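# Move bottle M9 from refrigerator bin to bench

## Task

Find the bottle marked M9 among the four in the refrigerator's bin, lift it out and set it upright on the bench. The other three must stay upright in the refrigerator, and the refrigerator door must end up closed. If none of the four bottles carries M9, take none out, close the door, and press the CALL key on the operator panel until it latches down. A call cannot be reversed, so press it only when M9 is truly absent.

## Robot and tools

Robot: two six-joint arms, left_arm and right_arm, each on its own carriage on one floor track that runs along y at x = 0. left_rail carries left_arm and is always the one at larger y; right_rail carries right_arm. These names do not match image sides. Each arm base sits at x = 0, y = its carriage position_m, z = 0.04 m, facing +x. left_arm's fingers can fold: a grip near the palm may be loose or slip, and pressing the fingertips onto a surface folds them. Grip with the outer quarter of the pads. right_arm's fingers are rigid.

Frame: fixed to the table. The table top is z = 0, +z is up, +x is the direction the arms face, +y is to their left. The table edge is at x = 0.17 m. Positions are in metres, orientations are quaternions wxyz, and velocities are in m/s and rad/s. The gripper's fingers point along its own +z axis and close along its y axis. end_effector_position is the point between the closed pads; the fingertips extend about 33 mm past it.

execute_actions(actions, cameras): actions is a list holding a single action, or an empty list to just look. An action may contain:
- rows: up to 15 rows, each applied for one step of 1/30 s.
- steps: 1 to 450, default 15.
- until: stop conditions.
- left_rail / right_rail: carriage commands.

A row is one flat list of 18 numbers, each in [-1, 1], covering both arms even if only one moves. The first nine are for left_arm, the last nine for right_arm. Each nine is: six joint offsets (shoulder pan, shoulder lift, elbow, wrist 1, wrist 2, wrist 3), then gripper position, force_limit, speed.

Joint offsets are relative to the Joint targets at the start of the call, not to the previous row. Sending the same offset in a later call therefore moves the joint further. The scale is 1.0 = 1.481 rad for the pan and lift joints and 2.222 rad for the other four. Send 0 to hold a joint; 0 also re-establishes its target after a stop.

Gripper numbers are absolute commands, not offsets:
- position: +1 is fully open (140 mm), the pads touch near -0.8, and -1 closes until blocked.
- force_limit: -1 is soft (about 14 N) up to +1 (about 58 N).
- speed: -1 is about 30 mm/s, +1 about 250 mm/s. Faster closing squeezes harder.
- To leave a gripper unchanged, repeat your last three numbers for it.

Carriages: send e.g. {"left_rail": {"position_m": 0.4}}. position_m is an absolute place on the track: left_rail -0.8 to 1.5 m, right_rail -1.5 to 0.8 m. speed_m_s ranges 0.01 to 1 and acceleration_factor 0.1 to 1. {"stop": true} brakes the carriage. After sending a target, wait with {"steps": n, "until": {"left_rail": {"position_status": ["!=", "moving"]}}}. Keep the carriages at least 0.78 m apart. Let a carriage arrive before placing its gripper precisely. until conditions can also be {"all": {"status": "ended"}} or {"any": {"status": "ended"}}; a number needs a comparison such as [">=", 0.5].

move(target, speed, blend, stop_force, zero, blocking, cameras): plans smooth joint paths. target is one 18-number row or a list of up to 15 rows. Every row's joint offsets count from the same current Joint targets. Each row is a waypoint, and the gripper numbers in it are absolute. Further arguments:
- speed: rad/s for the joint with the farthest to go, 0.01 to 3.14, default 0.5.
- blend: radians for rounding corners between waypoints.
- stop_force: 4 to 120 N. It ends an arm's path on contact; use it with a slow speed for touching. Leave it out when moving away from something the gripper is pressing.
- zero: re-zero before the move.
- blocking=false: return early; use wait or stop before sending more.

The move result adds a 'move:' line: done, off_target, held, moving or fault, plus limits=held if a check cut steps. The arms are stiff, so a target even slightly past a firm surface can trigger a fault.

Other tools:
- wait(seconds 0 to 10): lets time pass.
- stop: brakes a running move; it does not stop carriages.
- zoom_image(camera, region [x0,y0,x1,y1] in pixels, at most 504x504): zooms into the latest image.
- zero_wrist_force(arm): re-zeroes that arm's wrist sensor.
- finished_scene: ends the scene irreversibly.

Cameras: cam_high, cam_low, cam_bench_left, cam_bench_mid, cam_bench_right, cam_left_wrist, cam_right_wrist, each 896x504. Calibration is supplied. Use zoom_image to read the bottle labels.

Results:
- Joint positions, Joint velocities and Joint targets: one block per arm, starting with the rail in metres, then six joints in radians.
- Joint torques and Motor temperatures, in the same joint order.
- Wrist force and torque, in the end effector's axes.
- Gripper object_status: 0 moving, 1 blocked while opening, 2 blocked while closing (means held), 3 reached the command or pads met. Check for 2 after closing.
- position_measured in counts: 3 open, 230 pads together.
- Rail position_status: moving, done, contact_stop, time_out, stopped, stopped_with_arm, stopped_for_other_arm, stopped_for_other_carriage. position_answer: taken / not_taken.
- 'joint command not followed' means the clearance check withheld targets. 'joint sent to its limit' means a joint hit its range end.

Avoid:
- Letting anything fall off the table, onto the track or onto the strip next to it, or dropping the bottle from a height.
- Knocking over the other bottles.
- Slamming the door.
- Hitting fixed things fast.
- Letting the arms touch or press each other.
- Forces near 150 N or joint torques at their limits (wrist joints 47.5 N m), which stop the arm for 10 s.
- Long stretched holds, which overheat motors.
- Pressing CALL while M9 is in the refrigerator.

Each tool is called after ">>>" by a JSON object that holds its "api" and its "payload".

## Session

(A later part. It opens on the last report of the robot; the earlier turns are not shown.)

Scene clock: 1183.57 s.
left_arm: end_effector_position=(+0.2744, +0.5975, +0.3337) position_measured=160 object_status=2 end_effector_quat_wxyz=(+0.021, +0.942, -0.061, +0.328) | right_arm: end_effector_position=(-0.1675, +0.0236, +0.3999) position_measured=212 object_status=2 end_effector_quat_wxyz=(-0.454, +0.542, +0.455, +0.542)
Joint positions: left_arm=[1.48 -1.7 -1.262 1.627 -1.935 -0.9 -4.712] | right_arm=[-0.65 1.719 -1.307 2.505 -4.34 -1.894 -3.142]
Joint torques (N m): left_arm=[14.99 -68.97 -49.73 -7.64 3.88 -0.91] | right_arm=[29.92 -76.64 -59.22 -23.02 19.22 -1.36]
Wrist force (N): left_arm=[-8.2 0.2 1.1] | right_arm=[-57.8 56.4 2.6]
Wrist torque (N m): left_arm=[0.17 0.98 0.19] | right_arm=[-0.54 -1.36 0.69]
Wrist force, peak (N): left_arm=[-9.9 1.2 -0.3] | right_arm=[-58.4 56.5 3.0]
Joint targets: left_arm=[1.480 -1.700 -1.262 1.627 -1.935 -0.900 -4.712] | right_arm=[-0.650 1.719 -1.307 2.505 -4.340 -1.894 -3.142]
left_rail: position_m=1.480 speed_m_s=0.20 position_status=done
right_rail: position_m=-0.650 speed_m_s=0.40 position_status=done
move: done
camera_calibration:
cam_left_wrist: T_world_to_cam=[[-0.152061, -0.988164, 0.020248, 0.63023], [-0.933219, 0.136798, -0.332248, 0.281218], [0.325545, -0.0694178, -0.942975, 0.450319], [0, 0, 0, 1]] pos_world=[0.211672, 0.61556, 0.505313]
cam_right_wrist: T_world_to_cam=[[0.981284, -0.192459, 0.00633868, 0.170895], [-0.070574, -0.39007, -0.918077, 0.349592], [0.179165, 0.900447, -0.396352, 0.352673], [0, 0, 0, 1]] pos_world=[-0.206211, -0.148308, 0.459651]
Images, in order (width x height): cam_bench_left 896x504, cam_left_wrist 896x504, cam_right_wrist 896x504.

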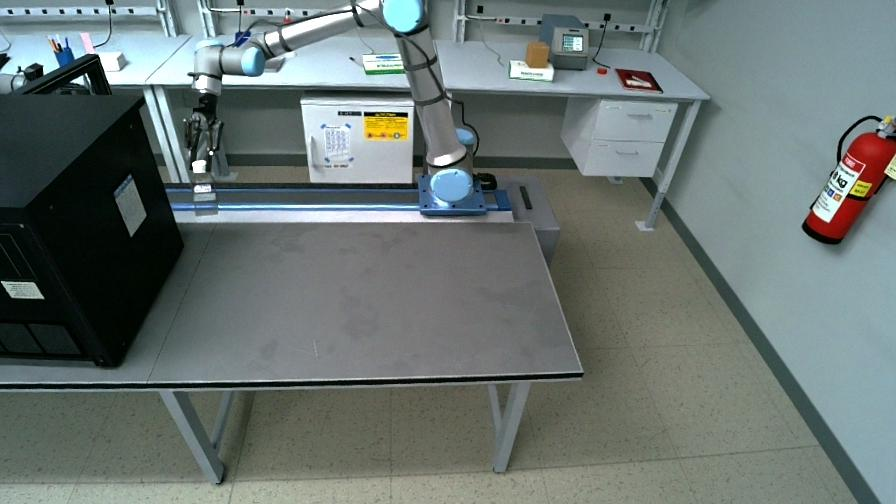

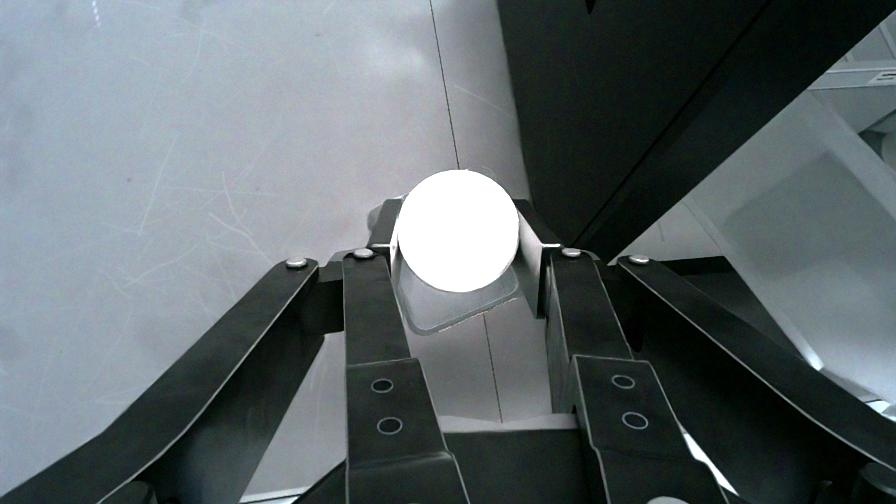

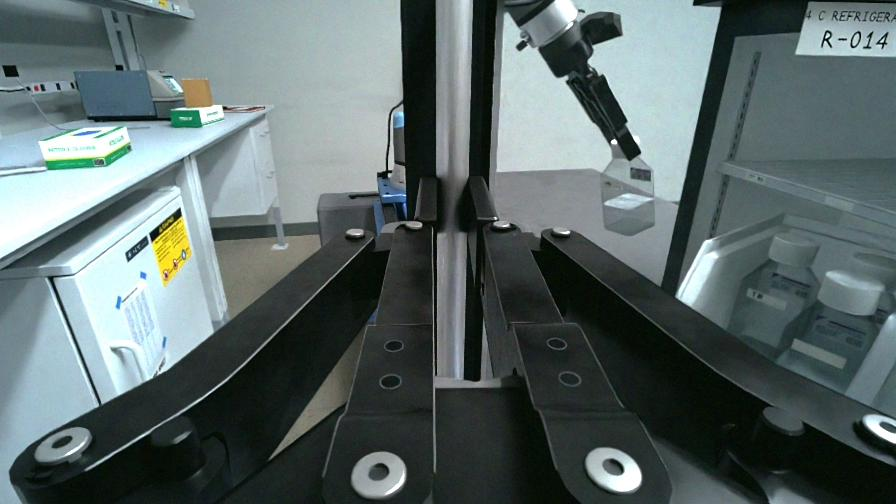

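>>> {"api": "move", "payload": {"target": [0.1013,0.0738,0.0573,-0.1069,0,0,-1,0,-1,0,0,0,0,0,0,-1,1,-1], "speed": 0.1}}

>>> {"api": "move", "payload": {"target": [0,0.0373,0.0151,-0.04,0,0,-1,0,-1,0,0,0,0,0,0,-1,1,-1], "speed": 0.02, "stop_force": 5, "cameras": ["cam_bench_left","cam_low"]}}

Scene clock: 1196.70 s.
left_arm: end_effector_position=(+0.4034, +0.6483, +0.1907) position_measured=160 object_status=2 end_effector_quat_wxyz=(-0.003, +0.944, +0.010, +0.329) | right_arm: end_effector_position=(-0.1675, +0.0236, +0.3999) position_measured=212 object_status=2 end_effector_quat_wxyz=(-0.454, +0.542, +0.455, +0.542)
Joint positions: left_arm=[1.48 -1.55 -1.153 1.754 -2.173 -0.9 -4.712] | right_arm=[-0.65 1.719 -1.307 2.505 -4.34 -1.894 -3.142]
Joint torques (N m): left_arm=[14.78 -68.44 -33.64 -8.28 1.17 -0.33] | right_arm=[31.67 -75 -59.47 -22.51 19.23 -1.13]
Wrist force (N): left_arm=[-7.9 0.3 1.3] | right_arm=[-58.1 56.3 2.6]
Wrist torque (N m): left_arm=[0.17 0.91 0.16] | right_arm=[-0.54 -1.32 0.69]
Wrist force, peak (N): left_arm=[-8.9 -0.1 1.1] | right_arm=[-58.4 56.7 2.7]
Joint targets: left_arm=[1.480 -1.549 -1.153 1.754 -2.173 -0.900 -4.712] | right_arm=[-0.650 1.719 -1.307 2.505 -4.340 -1.894 -3.142]
left_rail: position_m=1.480 speed_m_s=0.20 position_status=done
right_rail: position_m=-0.650 speed_m_s=0.40 position_status=done
move: done

Scene clock: 1198.87 s.
left_arm: end_effector_position=(+0.4036, +0.6481, +0.1817) position_measured=160 object_status=2 end_effector_quat_wxyz=(-0.003, +0.944, +0.010, +0.329) | right_arm: end_effector_position=(-0.1675, +0.0236, +0.3999) position_measured=212 object_status=2 end_effector_quat_wxyz=(-0.454, +0.542, +0.455, +0.542)
Joint positions: left_arm=[1.48 -1.549 -1.144 1.76 -2.187 -0.9 -4.712] | right_arm=[-0.65 1.719 -1.307 2.505 -4.34 -1.894 -3.142]
Joint torques (N m): left_arm=[9.5 -82.9 -55.38 -2.04 1.04 -0.4] | right_arm=[29.82 -76.83 -60.05 -22.84 18.83 -1.56]
Wrist force (N): left_arm=[-4.1 0.6 -2.7] | right_arm=[-58.0 56.4 2.6]
Wrist torque (N m): left_arm=[0.15 1.12 0.19] | right_arm=[-0.53 -1.30 0.69]
Wrist force, peak (N): left_arm=[2.2 0.1 -10.7] | right_arm=[-58.0 56.8 3.0]
Joint targets: left_arm=[1.480 -1.549 -1.144 1.760 -2.187 -0.900 -4.712] | right_arm=[-0.650 1.719 -1.307 2.505 -4.340 -1.894 -3.142]
left_rail: position_m=1.480 speed_m_s=0.20 position_status=done
right_rail: position_m=-0.650 speed_m_s=0.40 position_status=done
move: contact (left_arm); left_arm: the wrist 1 is farthest, 0.075 rad from its target
Images, in order (width x height): cam_low 896x504, cam_bench_left 896x504.

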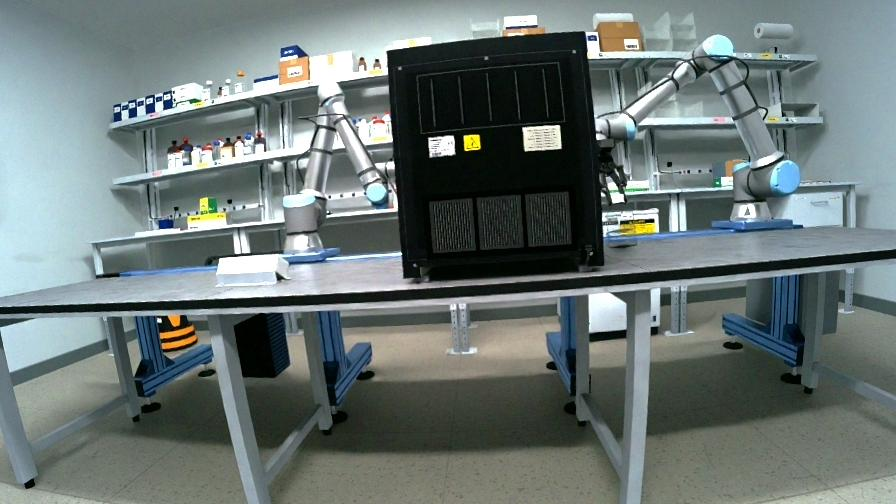

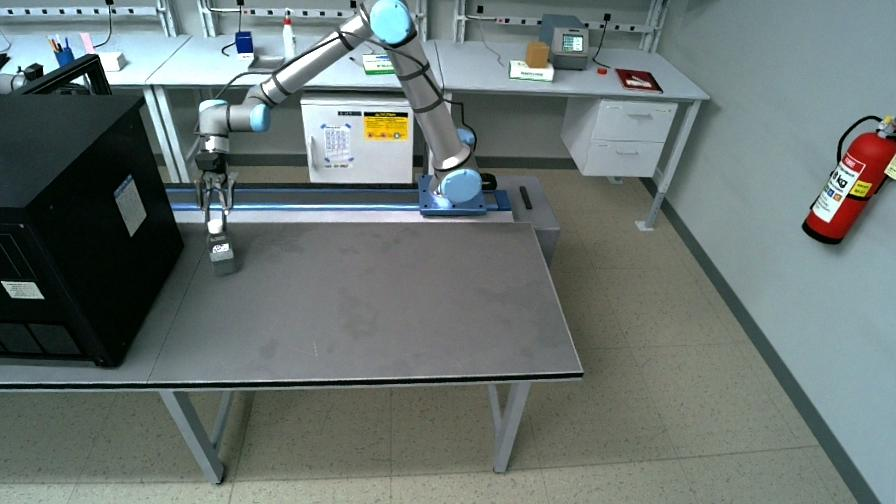

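>>> {"api": "execute_actions", "payload": {"actions": [{"rows":[[0,0,0,0,0,0,0.1,-1,-1,0,0,0,0,0,0,-1,1,-1]],"steps":50}], "cameras": ["cam_left_wrist"]}}

Scene clock: 1203.27 s.
left_arm: end_effector_position=(+0.4036, +0.6481, +0.1817) position_measured=117 object_status=3 end_effector_quat_wxyz=(-0.003, +0.944, +0.010, +0.329) | right_arm: end_effector_position=(-0.1675, +0.0236, +0.3999) position_measured=212 object_status=2 end_effector_quat_wxyz=(-0.454, +0.542, +0.455, +0.542)
Joint positions: left_arm=[1.48 -1.549 -1.144 1.76 -2.187 -0.9 -4.712] | right_arm=[-0.65 1.719 -1.307 2.505 -4.34 -1.894 -3.142]
Joint torques (N m): left_arm=[-2.64 -83.68 -55.42 -5.85 1.36 -0.3] | right_arm=[29.83 -78.58 -60.64 -22.75 19.28 -1.24]
Wrist force (N): left_arm=[-6.0 0.3 -1.9] | right_arm=[-57.3 56.5 2.9]
Wrist torque (N m): left_arm=[0.19 1.17 0.18] | right_arm=[-0.52 -1.44 0.69]
Wrist force, peak (N): left_arm=[-6.2 0.5 -1.8] | right_arm=[-58.3 56.6 2.5]
Joint targets: left_arm=[1.480 -1.549 -1.144 1.760 -2.187 -0.900 -4.712] | right_arm=[-0.650 1.719 -1.307 2.505 -4.340 -1.894 -3.142]
left_rail: position_m=1.480 speed_m_s=0.20 position_status=done
right_rail: position_m=-0.650 speed_m_s=0.40 position_status=done
camera_calibration:
cam_left_wrist: T_world_to_cam=[[-0.00226177, -0.999772, 0.0212206, 0.649797], [-0.943161, -0.00491954, -0.332301, 0.440177], [0.33233, -0.020766, -0.942935, 0.234196], [0, 0, 0, 1]] pos_world=[0.338797, 0.656677, 0.353314]
Images, in order (width x height): cam_left_wrist 896x504.

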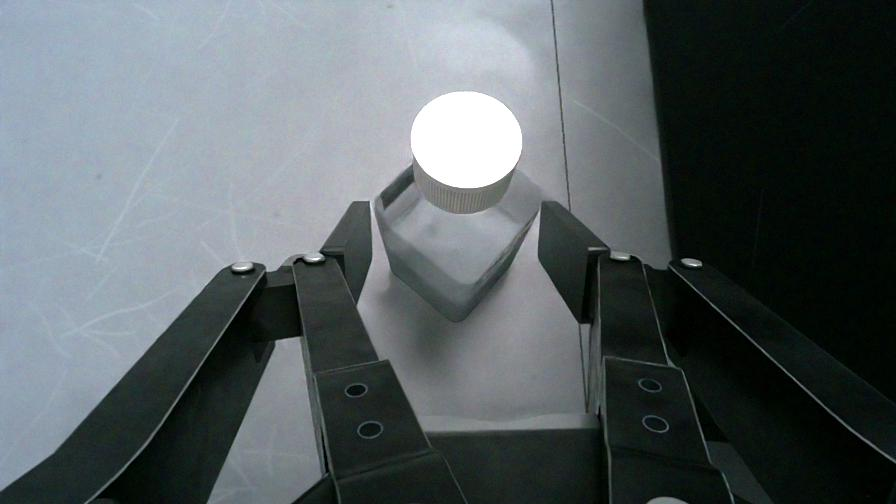

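>>> {"api": "move", "payload": {"target": [0,-0.0797,-0.0598,0.1131,0,0,0.1,-1,-1,0,0,0,0,0,0,-1,1,-1], "speed": 0.1, "cameras": ["cam_left_wrist","cam_bench_left"]}}

>>> {"api": "zoom_image", "payload": {"camera": "cam_bench_left", "region": [150, 150, 350, 300]}}

Scene clock: 1213.17 s.
left_arm: end_effector_position=(+0.4036, +0.6483, +0.3336) position_measured=117 object_status=3 end_effector_quat_wxyz=(-0.003, +0.944, +0.010, +0.329) | right_arm: end_effector_position=(-0.1675, +0.0236, +0.3999) position_measured=212 object_status=2 end_effector_quat_wxyz=(-0.454, +0.542, +0.455, +0.542)
Joint positions: left_arm=[1.48 -1.549 -1.262 1.627 -1.936 -0.9 -4.712] | right_arm=[-0.65 1.719 -1.307 2.505 -4.34 -1.894 -3.142]
Joint torques (N m): left_arm=[-2.29 -81.15 -63.28 -2.08 1.18 -0.45] | right_arm=[30.32 -76.84 -59.57 -21.78 19.16 -1.71]
Wrist force (N): left_arm=[-6.1 0.3 -1.9] | right_arm=[-58.0 56.4 2.8]
Wrist torque (N m): left_arm=[0.18 1.19 0.21] | right_arm=[-0.53 -1.34 0.69]
Wrist force, peak (N): left_arm=[-6.3 0.7 -1.8] | right_arm=[-58.1 56.9 2.9]
Joint targets: left_arm=[1.480 -1.549 -1.262 1.627 -1.936 -0.900 -4.712] | right_arm=[-0.650 1.719 -1.307 2.505 -4.340 -1.894 -3.142]
left_rail: position_m=1.480 speed_m_s=0.20 position_status=done
right_rail: position_m=-0.650 speed_m_s=0.40 position_status=done
move: done
camera_calibration:
cam_left_wrist: T_world_to_cam=[[-0.00222536, -0.999781, 0.0208105, 0.646974], [-0.943191, -0.00481571, -0.332217, 0.490554], [0.332244, -0.0203676, -0.942974, 0.377218], [0, 0, 0, 1]] pos_world=[0.338797, 0.656877, 0.505213]
Images, in order (width x height): cam_bench_left 896x504, cam_left_wrist 896x504.

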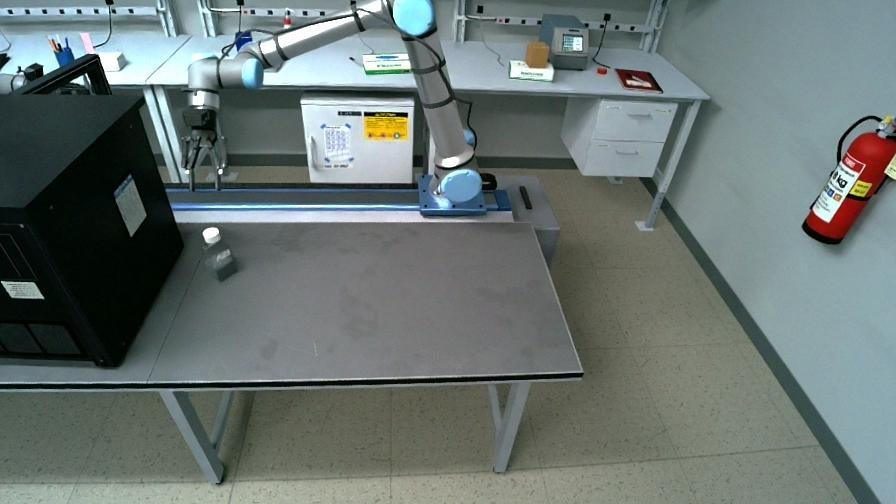

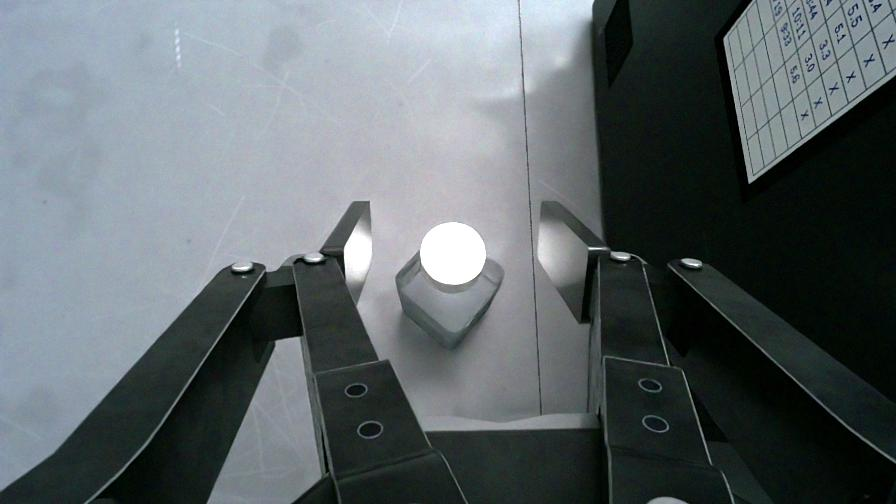

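Scaled by 2.520 from the camera's 896x504 image, which has a finer 1280x720 frame.

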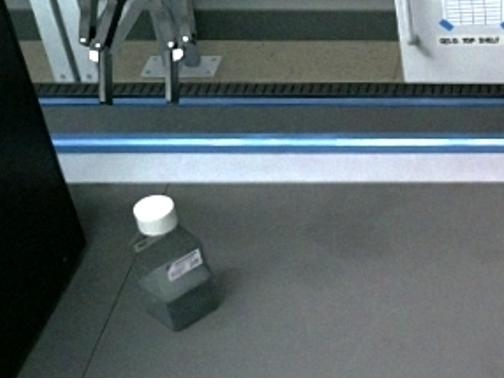

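>>> {"api": "move", "payload": {"target": [[-0.2197,0,0,0,0,0,0.1,-1,-1,0,0,0,0,0,0,-1,1,-1],[-0.2197,0.3769,-0.1485,-0.1027,0.2025,0,0.1,-1,-1,0,0,0,0,0,0,-1,1,-1]], "speed": 0.3}}

>>> {"api": "execute_actions", "payload": {"actions": [{"rows":[[0,0,0,0,0,0,-1,-1,0,0,0,0,0,0,0,-1,1,-1]],"steps":40}]}}

>>> {"api": "execute_actions", "payload": {"actions": [{"left_rail":{"position_m":1.4},"steps":100,"until":{"left_rail":{"position_status":["!=","moving"]}}}], "cameras": ["cam_left_wrist","cam_right_wrist"]}}

Scene clock: 1249.57 s.
left_arm: end_effector_position=(+0.1410, +0.3238, +0.1497) position_measured=117 object_status=3 end_effector_quat_wxyz=(+0.081, +0.837, -0.128, +0.525) | right_arm: end_effector_position=(-0.1675, +0.0236, +0.3999) position_measured=212 object_status=2 end_effector_quat_wxyz=(-0.454, +0.542, +0.455, +0.542)
Joint positions: left_arm=[1.48 -1.875 -0.704 1.297 -2.164 -0.451 -4.712] | right_arm=[-0.65 1.719 -1.307 2.505 -4.34 -1.894 -3.142]
Joint torques (N m): left_arm=[-13.13 -96.58 -57.2 -8.35 6.58 -0.79] | right_arm=[31.04 -75.99 -60.43 -21.26 19.75 -1.32]
Wrist force (N): left_arm=[-5.7 0.9 -1.1] | right_arm=[-58.1 56.2 2.7]
Wrist torque (N m): left_arm=[0.32 1.01 0.26] | right_arm=[-0.55 -1.31 0.69]
Wrist force, peak (N): left_arm=[-8.6 0.8 -3.5] | right_arm=[-58.2 56.9 2.4]
Joint targets: left_arm=[1.480 -1.875 -0.704 1.297 -2.164 -0.450 -4.712] | right_arm=[-0.650 1.719 -1.307 2.505 -4.340 -1.894 -3.142]
left_rail: position_m=1.480 speed_m_s=0.20 position_status=done
right_rail: position_m=-0.650 speed_m_s=0.40 position_status=done
move: done

Scene clock: 1251.10 s.
left_arm: end_effector_position=(+0.1410, +0.3237, +0.1496) position_measured=233 object_status=3 end_effector_quat_wxyz=(+0.081, +0.837, -0.128, +0.525) | right_arm: end_effector_position=(-0.1675, +0.0236, +0.3999) position_measured=212 object_status=2 end_effector_quat_wxyz=(-0.454, +0.542, +0.455, +0.542)
Joint positions: left_arm=[1.48 -1.875 -0.704 1.297 -2.164 -0.45 -4.712] | right_arm=[-0.65 1.719 -1.307 2.505 -4.34 -1.894 -3.142]
Joint torques (N m): left_arm=[-7.14 -95.29 -57.27 -8.69 6.55 -0.94] | right_arm=[28.7 -75.2 -60.04 -21.73 19.24 -1.39]
Wrist force (N): left_arm=[-5.9 0.8 -1.2] | right_arm=[-57.8 56.4 2.8]
Wrist torque (N m): left_arm=[0.32 1.06 0.26] | right_arm=[-0.54 -1.33 0.69]
Wrist force, peak (N): left_arm=[-6.4 1.0 -1.3] | right_arm=[-57.9 56.9 2.7]
Joint targets: left_arm=[1.480 -1.875 -0.704 1.297 -2.164 -0.450 -4.712] | right_arm=[-0.650 1.719 -1.307 2.505 -4.340 -1.894 -3.142]
left_rail: position_m=1.480 speed_m_s=0.20 position_status=done
right_rail: position_m=-0.650 speed_m_s=0.40 position_status=done

Scene clock: 1252.63 s.
left_arm: end_effector_position=(+0.1410, +0.2437, +0.1496) position_measured=233 object_status=3 end_effector_quat_wxyz=(+0.081, +0.837, -0.128, +0.525) | right_arm: end_effector_position=(-0.1675, +0.0236, +0.3999) position_measured=212 object_status=2 end_effector_quat_wxyz=(-0.454, +0.542, +0.455, +0.542)
Joint positions: left_arm=[1.4 -1.875 -0.704 1.297 -2.164 -0.45 -4.712] | right_arm=[-0.65 1.719 -1.307 2.505 -4.34 -1.894 -3.142]
Joint torques (N m): left_arm=[-1.4 -100.12 -53.67 -7.81 6.31 -1] | right_arm=[28.8 -75.14 -60.47 -21.29 19.74 -1.59]
Wrist force (N): left_arm=[-6.5 -0.2 -1.8] | right_arm=[-58.0 57.2 2.9]
Wrist torque (N m): left_arm=[0.35 1.11 0.25] | right_arm=[-0.50 -1.28 0.69]
Wrist force, peak (N): left_arm=[-6.5 -0.6 -2.3] | right_arm=[-58.2 57.2 2.7]
Joint targets: left_arm=[1.400 -1.875 -0.704 1.297 -2.164 -0.450 -4.712] | right_arm=[-0.650 1.719 -1.307 2.505 -4.340 -1.894 -3.142]
Tool commands: left_gripper/position=-1.0 left_gripper/force_limit=-1.0 left_gripper/speed=+0.0 right_gripper/position=-1.0 right_gripper/force_limit=+1.0 right_gripper/speed=-1.0
left_rail: position_m=1.400 speed_m_s=0.20 position_status=done
right_rail: position_m=-0.650 speed_m_s=0.40 position_status=done
camera_calibration:
cam_left_wrist: T_world_to_cam=[[-0.32811, -0.944602, 0.00841532, 0.280002], [-0.667784, 0.225637, -0.709332, 0.14117], [0.668138, -0.238358, -0.704824, 0.252826], [0, 0, 0, 1]] pos_world=[0.0172205, 0.292901, 0.275978]
cam_right_wrist: T_world_to_cam=[[0.981284, -0.192459, 0.00633868, 0.170895], [-0.070574, -0.39007, -0.918077, 0.349592], [0.179165, 0.900447, -0.396352, 0.352673], [0, 0, 0, 1]] pos_world=[-0.206211, -0.148308, 0.459651]
Images, in order (width x height): cam_left_wrist 896x504, cam_right_wrist 896x504.

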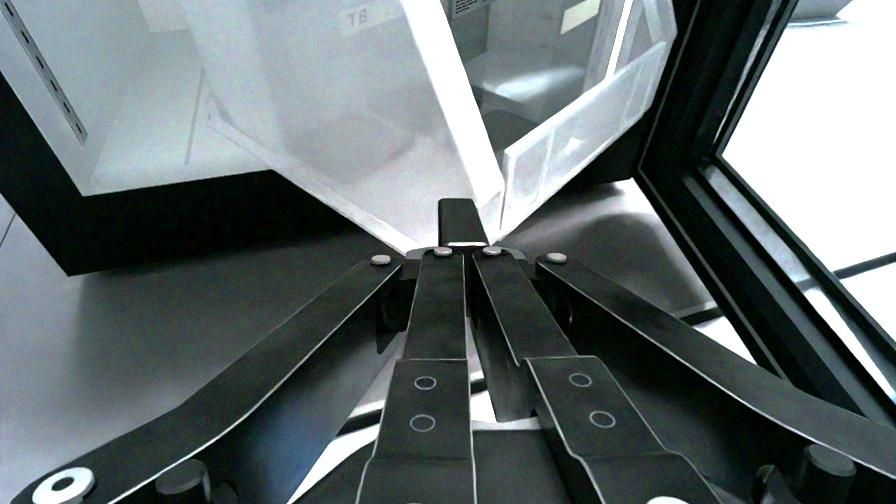

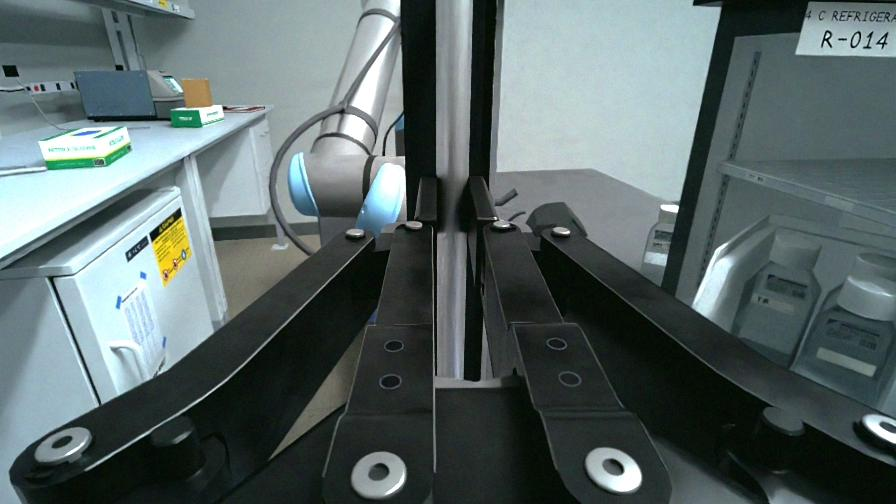

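>>> {"api": "move", "payload": {"target": [0.0485,0.0148,-0.0198,0.01,0,0,-1,-1,0,0,0,0,0,0,0,-1,1,-1], "speed": 0.03, "stop_force": 30, "cameras": ["cam_left_wrist","cam_right_wrist"]}}

Scene clock: 1265.53 s.
left_arm: end_effector_position=(+0.2201, +0.2418, +0.1498) position_measured=233 object_status=3 end_effector_quat_wxyz=(+0.062, +0.841, -0.098, +0.528) | right_arm: end_effector_position=(-0.1675, +0.0236, +0.3999) position_measured=212 object_status=2 end_effector_quat_wxyz=(-0.454, +0.542, +0.455, +0.542)
Joint positions: left_arm=[1.4 -1.803 -0.682 1.253 -2.142 -0.45 -4.712] | right_arm=[-0.65 1.719 -1.307 2.505 -4.34 -1.894 -3.142]
Joint torques (N m): left_arm=[24.02 -100.72 -72.17 -6.53 10.22 -1.5] | right_arm=[28.45 -77.93 -59.64 -21.44 25.11 -2.07]
Wrist force (N): left_arm=[-15.8 -28.9 -22.2] | right_arm=[-57.9 60.8 2.8]
Wrist torque (N m): left_arm=[1.01 0.97 0.01] | right_arm=[-0.64 -1.33 0.69]
Wrist force, peak (N): left_arm=[-15.6 -29.5 -25.0] | right_arm=[-58.2 62.0 2.7]
Joint targets: left_arm=[1.400 -1.803 -0.682 1.253 -2.142 -0.450 -4.712] | right_arm=[-0.650 1.719 -1.307 2.505 -4.340 -1.894 -3.142]
left_rail: position_m=1.400 speed_m_s=0.20 position_status=done
right_rail: position_m=-0.650 speed_m_s=0.40 position_status=done
move: done
camera_calibration:
cam_left_wrist: T_world_to_cam=[[-0.25944, -0.965724, 0.00822605, 0.294151], [-0.682247, 0.177242, -0.709313, 0.209392], [0.683542, -0.189636, -0.704846, 0.184541], [0, 0, 0, 1]] pos_world=[0.0930294, 0.281951, 0.276178]
cam_right_wrist: T_world_to_cam=[[0.981267, -0.192548, 0.00637675, 0.170861], [-0.0705736, -0.390063, -0.918079, 0.349594], [0.179262, 0.900431, -0.396345, 0.352687], [0, 0, 0, 1]] pos_world=[-0.206211, -0.148307, 0.459651]
Images, in order (width x height): cam_left_wrist 896x504, cam_right_wrist 896x504.

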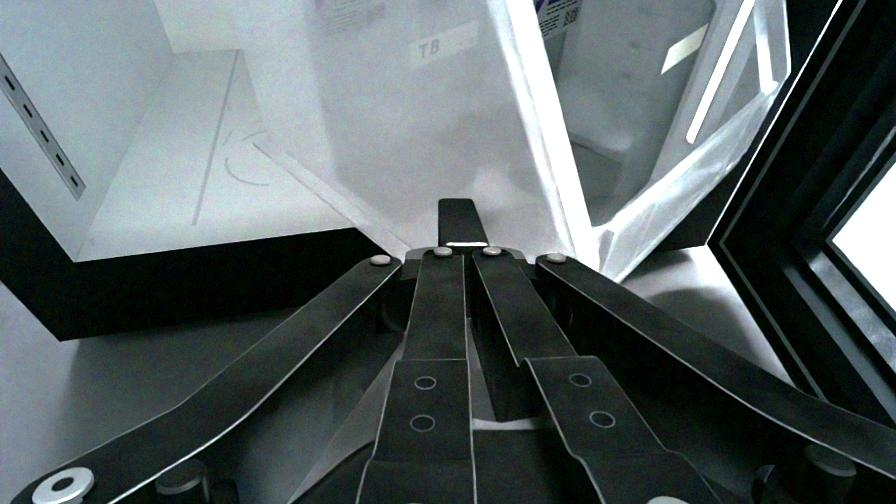

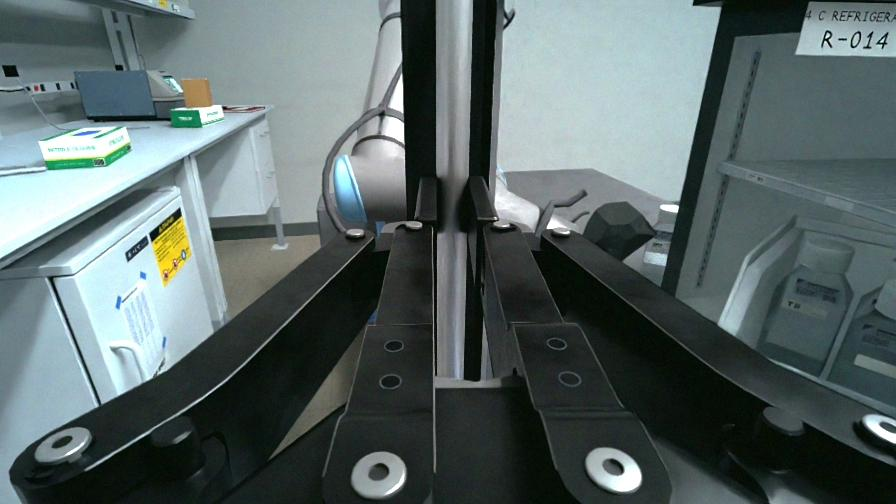

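>>> {"api": "move", "payload": {"target": [-0.0485,-0.0148,0.0198,-0.01,0,0,-1,-1,0,0,0,0,0,0,0,-1,1,-1], "speed": 0.08}}

>>> {"api": "execute_actions", "payload": {"actions": [{"left_rail":{"position_m":1.35,"speed_m_s":0.1},"steps":100,"until":{"left_rail":{"position_status":["!=","moving"]}}}], "cameras": ["cam_left_wrist"]}}

Scene clock: 1272.43 s.
left_arm: end_effector_position=(+0.1413, +0.2437, +0.1496) position_measured=233 object_status=3 end_effector_quat_wxyz=(+0.080, +0.837, -0.128, +0.525) | right_arm: end_effector_position=(-0.1675, +0.0236, +0.3999) position_measured=212 object_status=2 end_effector_quat_wxyz=(-0.454, +0.542, +0.455, +0.542)
Joint positions: left_arm=[1.4 -1.875 -0.704 1.297 -2.164 -0.45 -4.712] | right_arm=[-0.65 1.719 -1.307 2.505 -4.34 -1.894 -3.142]
Joint torques (N m): left_arm=[-11.91 -115.83 -31.77 -8.63 -0.95 -1.58] | right_arm=[30.82 -76.99 -60.19 -21.29 18.85 -1.78]
Wrist force (N): left_arm=[-6.8 -1.0 -0.4] | right_arm=[-57.5 57.7 3.0]
Wrist torque (N m): left_arm=[-0.09 1.25 0.26] | right_arm=[-0.58 -1.36 0.70]
Wrist force, peak (N): left_arm=[-15.9 -29.4 -22.2] | right_arm=[-58.3 61.0 3.3]
Joint targets: left_arm=[1.400 -1.875 -0.704 1.297 -2.164 -0.450 -4.712] | right_arm=[-0.650 1.719 -1.307 2.505 -4.340 -1.894 -3.142]
left_rail: position_m=1.400 speed_m_s=0.20 position_status=done
right_rail: position_m=-0.650 speed_m_s=0.40 position_status=done
move: done

Scene clock: 1273.70 s.
left_arm: end_effector_position=(+0.1410, +0.1938, +0.1496) position_measured=233 object_status=3 end_effector_quat_wxyz=(+0.081, +0.837, -0.128, +0.525) | right_arm: end_effector_position=(-0.1675, +0.0236, +0.3999) position_measured=212 object_status=2 end_effector_quat_wxyz=(-0.454, +0.542, +0.455, +0.542)
Joint positions: left_arm=[1.35 -1.875 -0.704 1.297 -2.164 -0.45 -4.712] | right_arm=[-0.65 1.719 -1.307 2.505 -4.34 -1.894 -3.142]
Joint torques (N m): left_arm=[-12.03 -114.85 -35.12 -8.17 -0.49 -1.39] | right_arm=[30.99 -77.95 -59.93 -20.98 18.65 -1.52]
Wrist force (N): left_arm=[-6.5 -1.1 0.0] | right_arm=[-57.8 57.8 3.1]
Wrist torque (N m): left_arm=[-0.11 1.18 0.26] | right_arm=[-0.51 -1.30 0.69]
Wrist force, peak (N): left_arm=[-7.2 -1.5 -0.2] | right_arm=[-57.9 58.2 2.7]
Joint targets: left_arm=[1.350 -1.875 -0.704 1.297 -2.164 -0.450 -4.712] | right_arm=[-0.650 1.719 -1.307 2.505 -4.340 -1.894 -3.142]
Tool commands: left_gripper/position=-1.0 left_gripper/force_limit=-1.0 left_gripper/speed=+0.0 right_gripper/position=-1.0 right_gripper/force_limit=+1.0 right_gripper/speed=-1.0
left_rail: position_m=1.350 speed_m_s=0.10 position_status=done
right_rail: position_m=-0.650 speed_m_s=0.40 position_status=done
camera_calibration:
cam_left_wrist: T_world_to_cam=[[-0.328047, -0.944624, 0.00834854, 0.232795], [-0.667799, 0.225643, -0.709316, 0.152447], [0.668154, -0.238264, -0.704841, 0.240889], [0, 0, 0, 1]] pos_world=[0.0172205, 0.242901, 0.275978]
Images, in order (width x height): cam_left_wrist 896x504.

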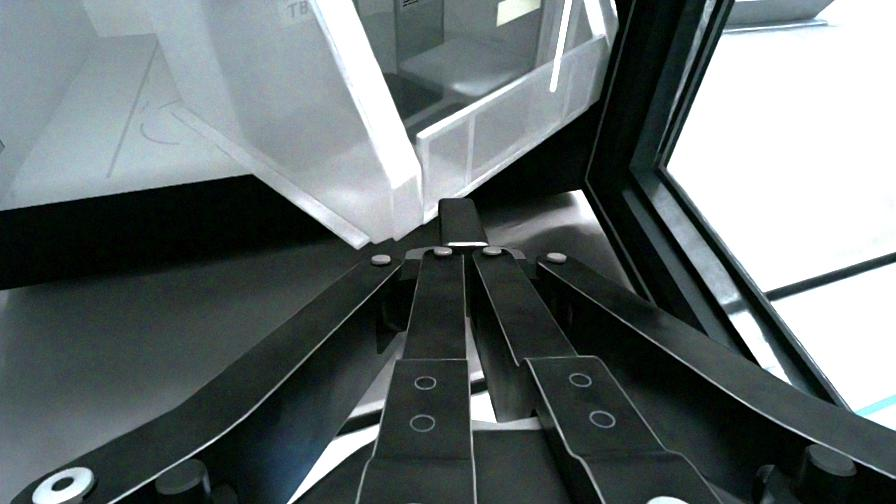

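>>> {"api": "move", "payload": {"target": [0.0485,0.0148,-0.0198,0.01,0,0,-1,-1,0,0,0,0,0,0,0,-1,1,-1], "speed": 0.03, "stop_force": 30, "cameras": ["cam_left_wrist","cam_right_wrist"]}}

Scene clock: 1281.83 s.
left_arm: end_effector_position=(+0.2201, +0.1918, +0.1498) position_measured=233 object_status=3 end_effector_quat_wxyz=(+0.062, +0.841, -0.098, +0.528) | right_arm: end_effector_position=(-0.1675, +0.0236, +0.3999) position_measured=212 object_status=2 end_effector_quat_wxyz=(-0.454, +0.542, +0.455, +0.542)
Joint positions: left_arm=[1.35 -1.803 -0.682 1.253 -2.142 -0.45 -4.712] | right_arm=[-0.65 1.719 -1.307 2.505 -4.34 -1.894 -3.142]
Joint torques (N m): left_arm=[20.38 -99.21 -57.55 -1.59 3.7 -1.97] | right_arm=[30.78 -76.27 -60.33 -21.46 21.05 -1.82]
Wrist force (N): left_arm=[-8.1 0.0 -4.0] | right_arm=[-56.7 57.1 2.7]
Wrist torque (N m): left_arm=[-0.17 1.17 0.26] | right_arm=[-0.57 -1.31 0.69]
Wrist force, peak (N): left_arm=[-9.1 0.6 -5.1] | right_arm=[-57.8 58.2 2.6]
Joint targets: left_arm=[1.350 -1.803 -0.682 1.253 -2.142 -0.450 -4.712] | right_arm=[-0.650 1.719 -1.307 2.505 -4.340 -1.894 -3.142]
left_rail: position_m=1.350 speed_m_s=0.10 position_status=done
right_rail: position_m=-0.650 speed_m_s=0.40 position_status=done
move: done
camera_calibration:
cam_left_wrist: T_world_to_cam=[[-0.25944, -0.965724, 0.00822605, 0.245865], [-0.682247, 0.177242, -0.709313, 0.218254], [0.683542, -0.189636, -0.704846, 0.17506], [0, 0, 0, 1]] pos_world=[0.0930294, 0.231951, 0.276178]
cam_right_wrist: T_world_to_cam=[[0.981284, -0.192459, 0.00633868, 0.170895], [-0.070574, -0.39007, -0.918077, 0.349592], [0.179165, 0.900447, -0.396352, 0.352673], [0, 0, 0, 1]] pos_world=[-0.206211, -0.148308, 0.459651]
Images, in order (width x height): cam_left_wrist 896x504, cam_right_wrist 896x504.

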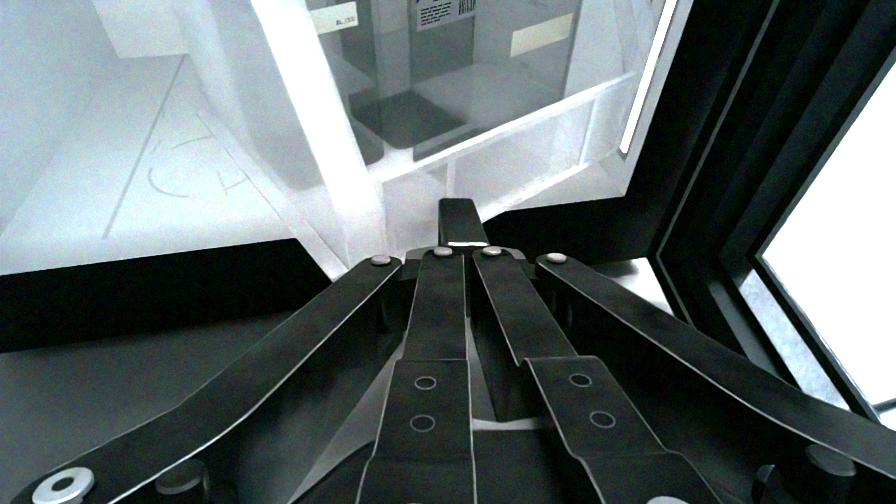

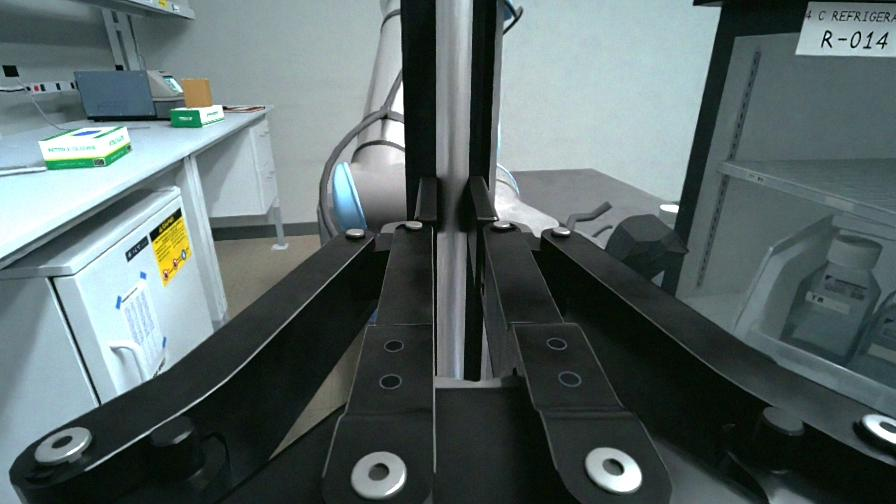

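>>> {"api": "move", "payload": {"target": [0.0519,0.0228,-0.0301,0.0149,0,0,-1,-1,0,0,0,0,0,0,0,-1,1,-1], "speed": 0.03, "stop_force": 30, "cameras": ["cam_left_wrist","cam_right_wrist"]}}

Scene clock: 1290.00 s.
left_arm: end_effector_position=(+0.2565, +0.1899, +0.1497) position_measured=233 object_status=3 end_effector_quat_wxyz=(+0.053, +0.843, -0.084, +0.529) | right_arm: end_effector_position=(-0.1675, +0.0236, +0.3999) position_measured=212 object_status=2 end_effector_quat_wxyz=(-0.454, +0.542, +0.455, +0.542)
Joint positions: left_arm=[1.35 -1.77 -0.667 1.224 -2.127 -0.45 -4.712] | right_arm=[-0.65 1.719 -1.307 2.505 -4.34 -1.894 -3.142]
Joint torques (N m): left_arm=[2.09 -119.1 -34.34 -8.29 6.33 -1.98] | right_arm=[29.66 -75.67 -58.87 -21.14 24.49 -1.8]
Wrist force (N): left_arm=[-14.8 -0.1 -11.9] | right_arm=[-54.5 58.4 2.9]
Wrist torque (N m): left_arm=[-0.25 0.96 0.22] | right_arm=[-0.52 -1.25 0.69]
Wrist force, peak (N): left_arm=[-23.4 4.3 -43.5] | right_arm=[-55.9 62.8 3.1]
Joint targets: left_arm=[1.350 -1.770 -0.667 1.224 -2.127 -0.450 -4.712] | right_arm=[-0.650 1.719 -1.307 2.505 -4.340 -1.894 -3.142]
left_rail: position_m=1.350 speed_m_s=0.10 position_status=done
right_rail: position_m=-0.650 speed_m_s=0.40 position_status=done
move: contact (left_arm); left_arm: the shoulder pan is farthest, 0.044 rad from its target
camera_calibration:
cam_left_wrist: T_world_to_cam=[[-0.227204, -0.973812, 0.00832656, 0.246758], [-0.687755, 0.154397, -0.709334, 0.249231], [0.689472, -0.16689, -0.704823, 0.143929], [0, 0, 0, 1]] pos_world=[0.12824, 0.225836, 0.276178]
cam_right_wrist: T_world_to_cam=[[0.981284, -0.192459, 0.00633868, 0.170895], [-0.070574, -0.39007, -0.918077, 0.349592], [0.179165, 0.900447, -0.396352, 0.352673], [0, 0, 0, 1]] pos_world=[-0.206211, -0.148308, 0.459651]
Images, in order (width x height): cam_left_wrist 896x504, cam_right_wrist 896x504.

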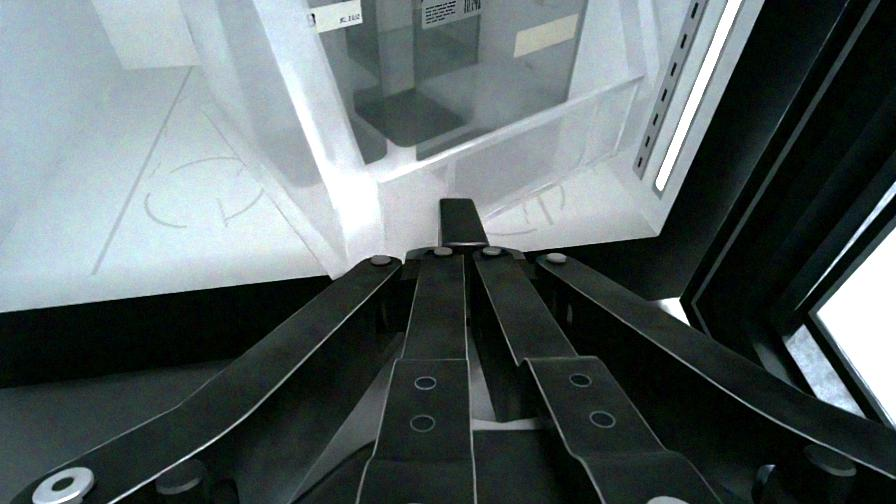

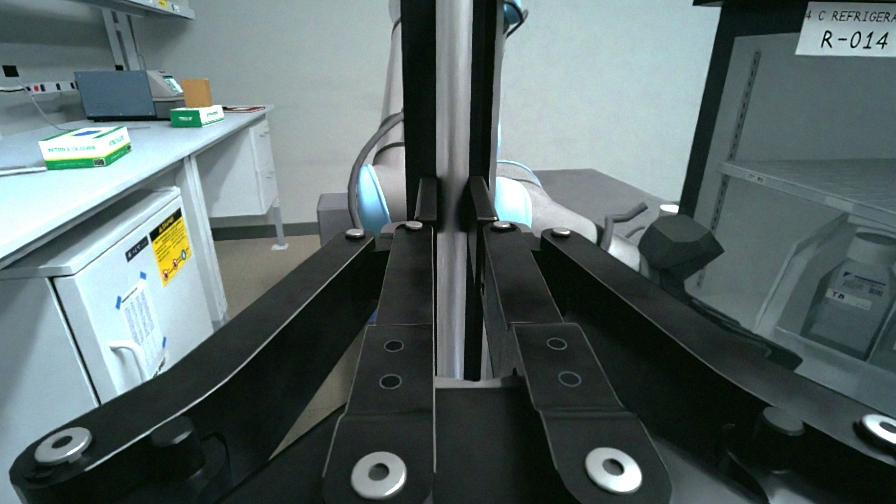

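>>> {"api": "move", "payload": {"target": [-0.022,-0.0098,0.013,-0.0067,0,0,-1,-1,0,0,0,0,0,0,0,-1,1,-1], "speed": 0.06}}

>>> {"api": "execute_actions", "payload": {"actions": [{"left_rail":{"position_m":1.378,"speed_m_s":0.1},"steps":100,"until":{"left_rail":{"position_status":["!=","moving"]}}}]}}

>>> {"api": "move", "payload": {"target": [0.0519,0.0228,-0.0301,0.0149,0,0,-1,-1,0,0,0,0,0,0,0,-1,1,-1], "speed": 0.03, "stop_force": 25, "cameras": ["cam_left_wrist","cam_right_wrist"]}}

Scene clock: 1306.97 s.
left_arm: end_effector_position=(+0.2211, +0.1918, +0.1498) position_measured=233 object_status=3 end_effector_quat_wxyz=(+0.062, +0.842, -0.098, +0.528) | right_arm: end_effector_position=(-0.1675, +0.0236, +0.3999) position_measured=212 object_status=2 end_effector_quat_wxyz=(-0.454, +0.542, +0.455, +0.542)
Joint positions: left_arm=[1.35 -1.802 -0.682 1.252 -2.142 -0.45 -4.712] | right_arm=[-0.65 1.719 -1.307 2.505 -4.34 -1.894 -3.142]
Joint torques (N m): left_arm=[-11.18 -116.92 -32.39 -8.54 6.26 -1.76] | right_arm=[33.99 -75.93 -59.61 -21.08 24.27 -2.26]
Wrist force (N): left_arm=[-6.2 -1.5 -1.1] | right_arm=[-56.1 57.2 2.8]
Wrist torque (N m): left_arm=[-0.24 1.10 0.27] | right_arm=[-0.48 -1.37 0.69]
Wrist force, peak (N): left_arm=[-15.0 -0.1 -12.1] | right_arm=[-56.4 57.5 2.8]
Joint targets: left_arm=[1.350 -1.802 -0.682 1.253 -2.142 -0.450 -4.712] | right_arm=[-0.650 1.719 -1.307 2.505 -4.340 -1.894 -3.142]
left_rail: position_m=1.350 speed_m_s=0.10 position_status=done
right_rail: position_m=-0.650 speed_m_s=0.40 position_status=done
move: done

Scene clock: 1307.97 s.
left_arm: end_effector_position=(+0.2208, +0.2198, +0.1498) position_measured=233 object_status=3 end_effector_quat_wxyz=(+0.062, +0.841, -0.098, +0.528) | right_arm: end_effector_position=(-0.1675, +0.0236, +0.3999) position_measured=212 object_status=2 end_effector_quat_wxyz=(-0.454, +0.542, +0.455, +0.542)
Joint positions: left_arm=[1.378 -1.802 -0.682 1.253 -2.142 -0.45 -4.712] | right_arm=[-0.65 1.719 -1.307 2.505 -4.34 -1.894 -3.142]
Joint torques (N m): left_arm=[-12.64 -114.39 -35.45 -8.6 6.13 -1.83] | right_arm=[29.91 -75.85 -58.98 -20.87 24.56 -1.79]
Wrist force (N): left_arm=[-6.1 -2.0 -1.2] | right_arm=[-56.0 57.2 2.7]
Wrist torque (N m): left_arm=[-0.35 1.08 0.26] | right_arm=[-0.50 -1.34 0.69]
Wrist force, peak (N): left_arm=[-6.6 -2.1 -0.9] | right_arm=[-56.3 57.5 2.9]
Joint targets: left_arm=[1.378 -1.802 -0.682 1.253 -2.142 -0.450 -4.712] | right_arm=[-0.650 1.719 -1.307 2.505 -4.340 -1.894 -3.142]
Tool commands: left_gripper/position=-1.0 left_gripper/force_limit=-1.0 left_gripper/speed=+0.0 right_gripper/position=-1.0 right_gripper/force_limit=+1.0 right_gripper/speed=-1.0
left_rail: position_m=1.378 speed_m_s=0.10 position_status=done
right_rail: position_m=-0.650 speed_m_s=0.40 position_status=done

Scene clock: 1310.07 s.
left_arm: end_effector_position=(+0.2431, +0.2185, +0.1498) position_measured=233 object_status=3 end_effector_quat_wxyz=(+0.056, +0.842, -0.089, +0.528) | right_arm: end_effector_position=(-0.1675, +0.0236, +0.3999) position_measured=212 object_status=2 end_effector_quat_wxyz=(-0.454, +0.542, +0.455, +0.542)
Joint positions: left_arm=[1.378 -1.782 -0.673 1.235 -2.133 -0.45 -4.712] | right_arm=[-0.65 1.719 -1.307 2.505 -4.34 -1.894 -3.142]
Joint torques (N m): left_arm=[0.91 -118.85 -33.99 -8.47 6.25 -1.72] | right_arm=[33.35 -77.93 -58.39 -20.92 24.51 -1.94]
Wrist force (N): left_arm=[-13.0 -1.0 -13.7] | right_arm=[-55.0 58.3 3.1]
Wrist torque (N m): left_arm=[-0.25 0.91 0.23] | right_arm=[-0.54 -1.26 0.69]
Wrist force, peak (N): left_arm=[-20.6 1.0 -36.4] | right_arm=[-57.0 62.1 3.0]
Joint targets: left_arm=[1.378 -1.782 -0.673 1.235 -2.133 -0.450 -4.712] | right_arm=[-0.650 1.719 -1.307 2.505 -4.340 -1.894 -3.142]
left_rail: position_m=1.378 speed_m_s=0.10 position_status=done
right_rail: position_m=-0.650 speed_m_s=0.40 position_status=done
move: contact (left_arm); left_arm: the shoulder pan is farthest, 0.057 rad from its target
camera_calibration:
cam_left_wrist: T_world_to_cam=[[-0.239093, -0.970957, 0.00882193, 0.273755], [-0.685919, 0.162459, -0.709311, 0.233336], [0.687277, -0.175643, -0.70484, 0.160441], [0, 0, 0, 1]] pos_world=[0.115235, 0.256077, 0.276179]
cam_right_wrist: T_world_to_cam=[[0.981284, -0.192459, 0.00633868, 0.170895], [-0.070574, -0.39007, -0.918077, 0.349592], [0.179165, 0.900447, -0.396352, 0.352673], [0, 0, 0, 1]] pos_world=[-0.206211, -0.148308, 0.459651]
Images, in order (width x height): cam_left_wrist 896x504, cam_right_wrist 896x504.

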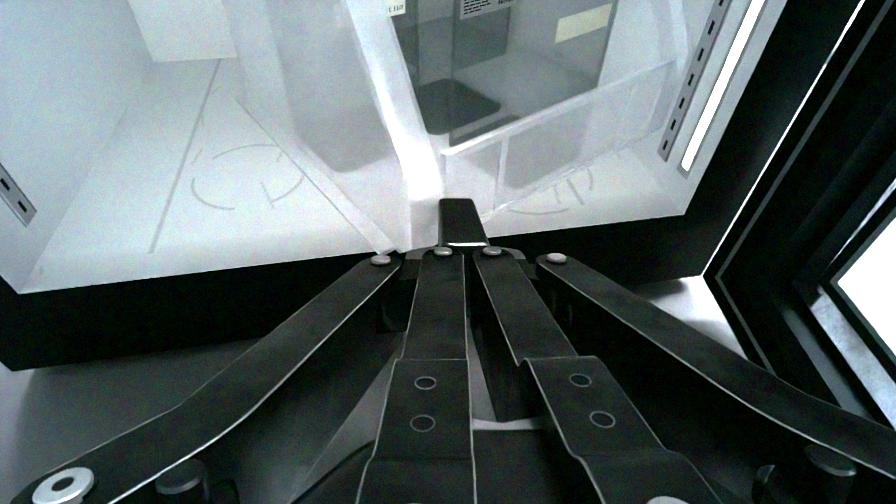

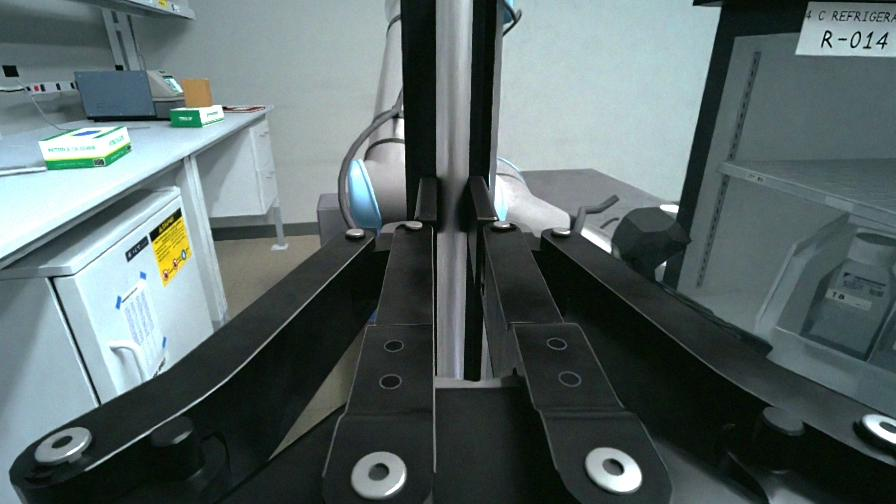

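>>> {"api": "move", "payload": {"target": [0.035,0.015,-0.019,0.01,0,0,-1,-1,0,0,0,0,0,0,0,-1,1,-1], "speed": 0.02, "stop_force": 50, "cameras": ["cam_left_wrist"]}}

Scene clock: 1318.43 s.
left_arm: end_effector_position=(+0.2530, +0.2183, +0.1493) position_measured=233 object_status=3 end_effector_quat_wxyz=(+0.054, +0.843, -0.085, +0.529) | right_arm: end_effector_position=(-0.1675, +0.0236, +0.3999) position_measured=212 object_status=2 end_effector_quat_wxyz=(-0.454, +0.542, +0.455, +0.542)
Joint positions: left_arm=[1.378 -1.773 -0.669 1.227 -2.129 -0.451 -4.712] | right_arm=[-0.65 1.719 -1.307 2.505 -4.34 -1.894 -3.142]
Joint torques (N m): left_arm=[57.44 -141.54 -46.74 -11.19 23.76 -1.93] | right_arm=[33.43 -76.51 -58.07 -21.03 24.35 -1.7]
Wrist force (N): left_arm=[-54.3 -0.9 -51.1] | right_arm=[-50.1 64.3 3.0]
Wrist torque (N m): left_arm=[-0.07 -0.05 0.03] | right_arm=[-0.65 -1.12 0.70]
Wrist force, peak (N): left_arm=[-61.7 -0.5 -65.3] | right_arm=[-50.1 67.5 3.7]
Joint targets: left_arm=[1.378 -1.773 -0.669 1.227 -2.129 -0.451 -4.712] | right_arm=[-0.650 1.719 -1.307 2.505 -4.340 -1.894 -3.142]
left_rail: position_m=1.378 speed_m_s=0.10 position_status=done
right_rail: position_m=-0.650 speed_m_s=0.40 position_status=done
move: contact (left_arm); left_arm: the shoulder pan is farthest, 0.043 rad from its target
camera_calibration:
cam_left_wrist: T_world_to_cam=[[-0.230307, -0.973083, 0.00825418, 0.274268], [-0.68742, 0.156681, -0.709158, 0.241488], [0.688776, -0.168998, -0.705002, 0.151474], [0, 0, 0, 1]] pos_world=[0.124838, 0.254647, 0.275779]
Images, in order (width x height): cam_left_wrist 896x504.

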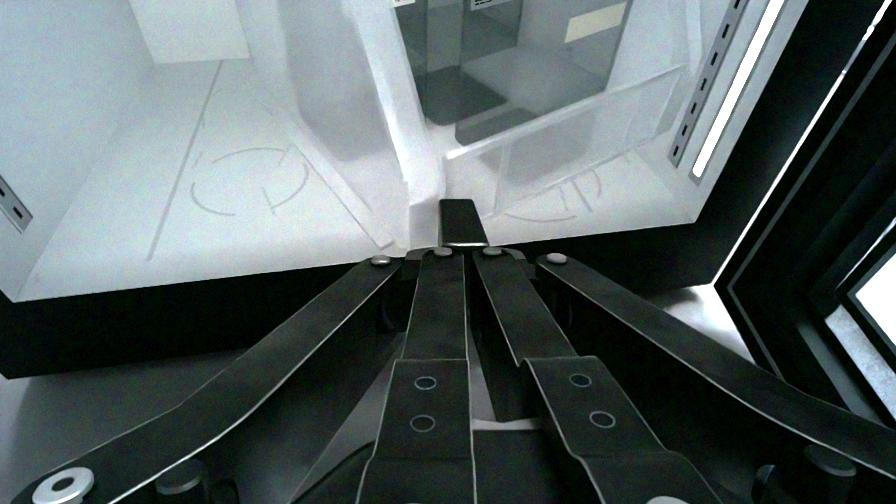

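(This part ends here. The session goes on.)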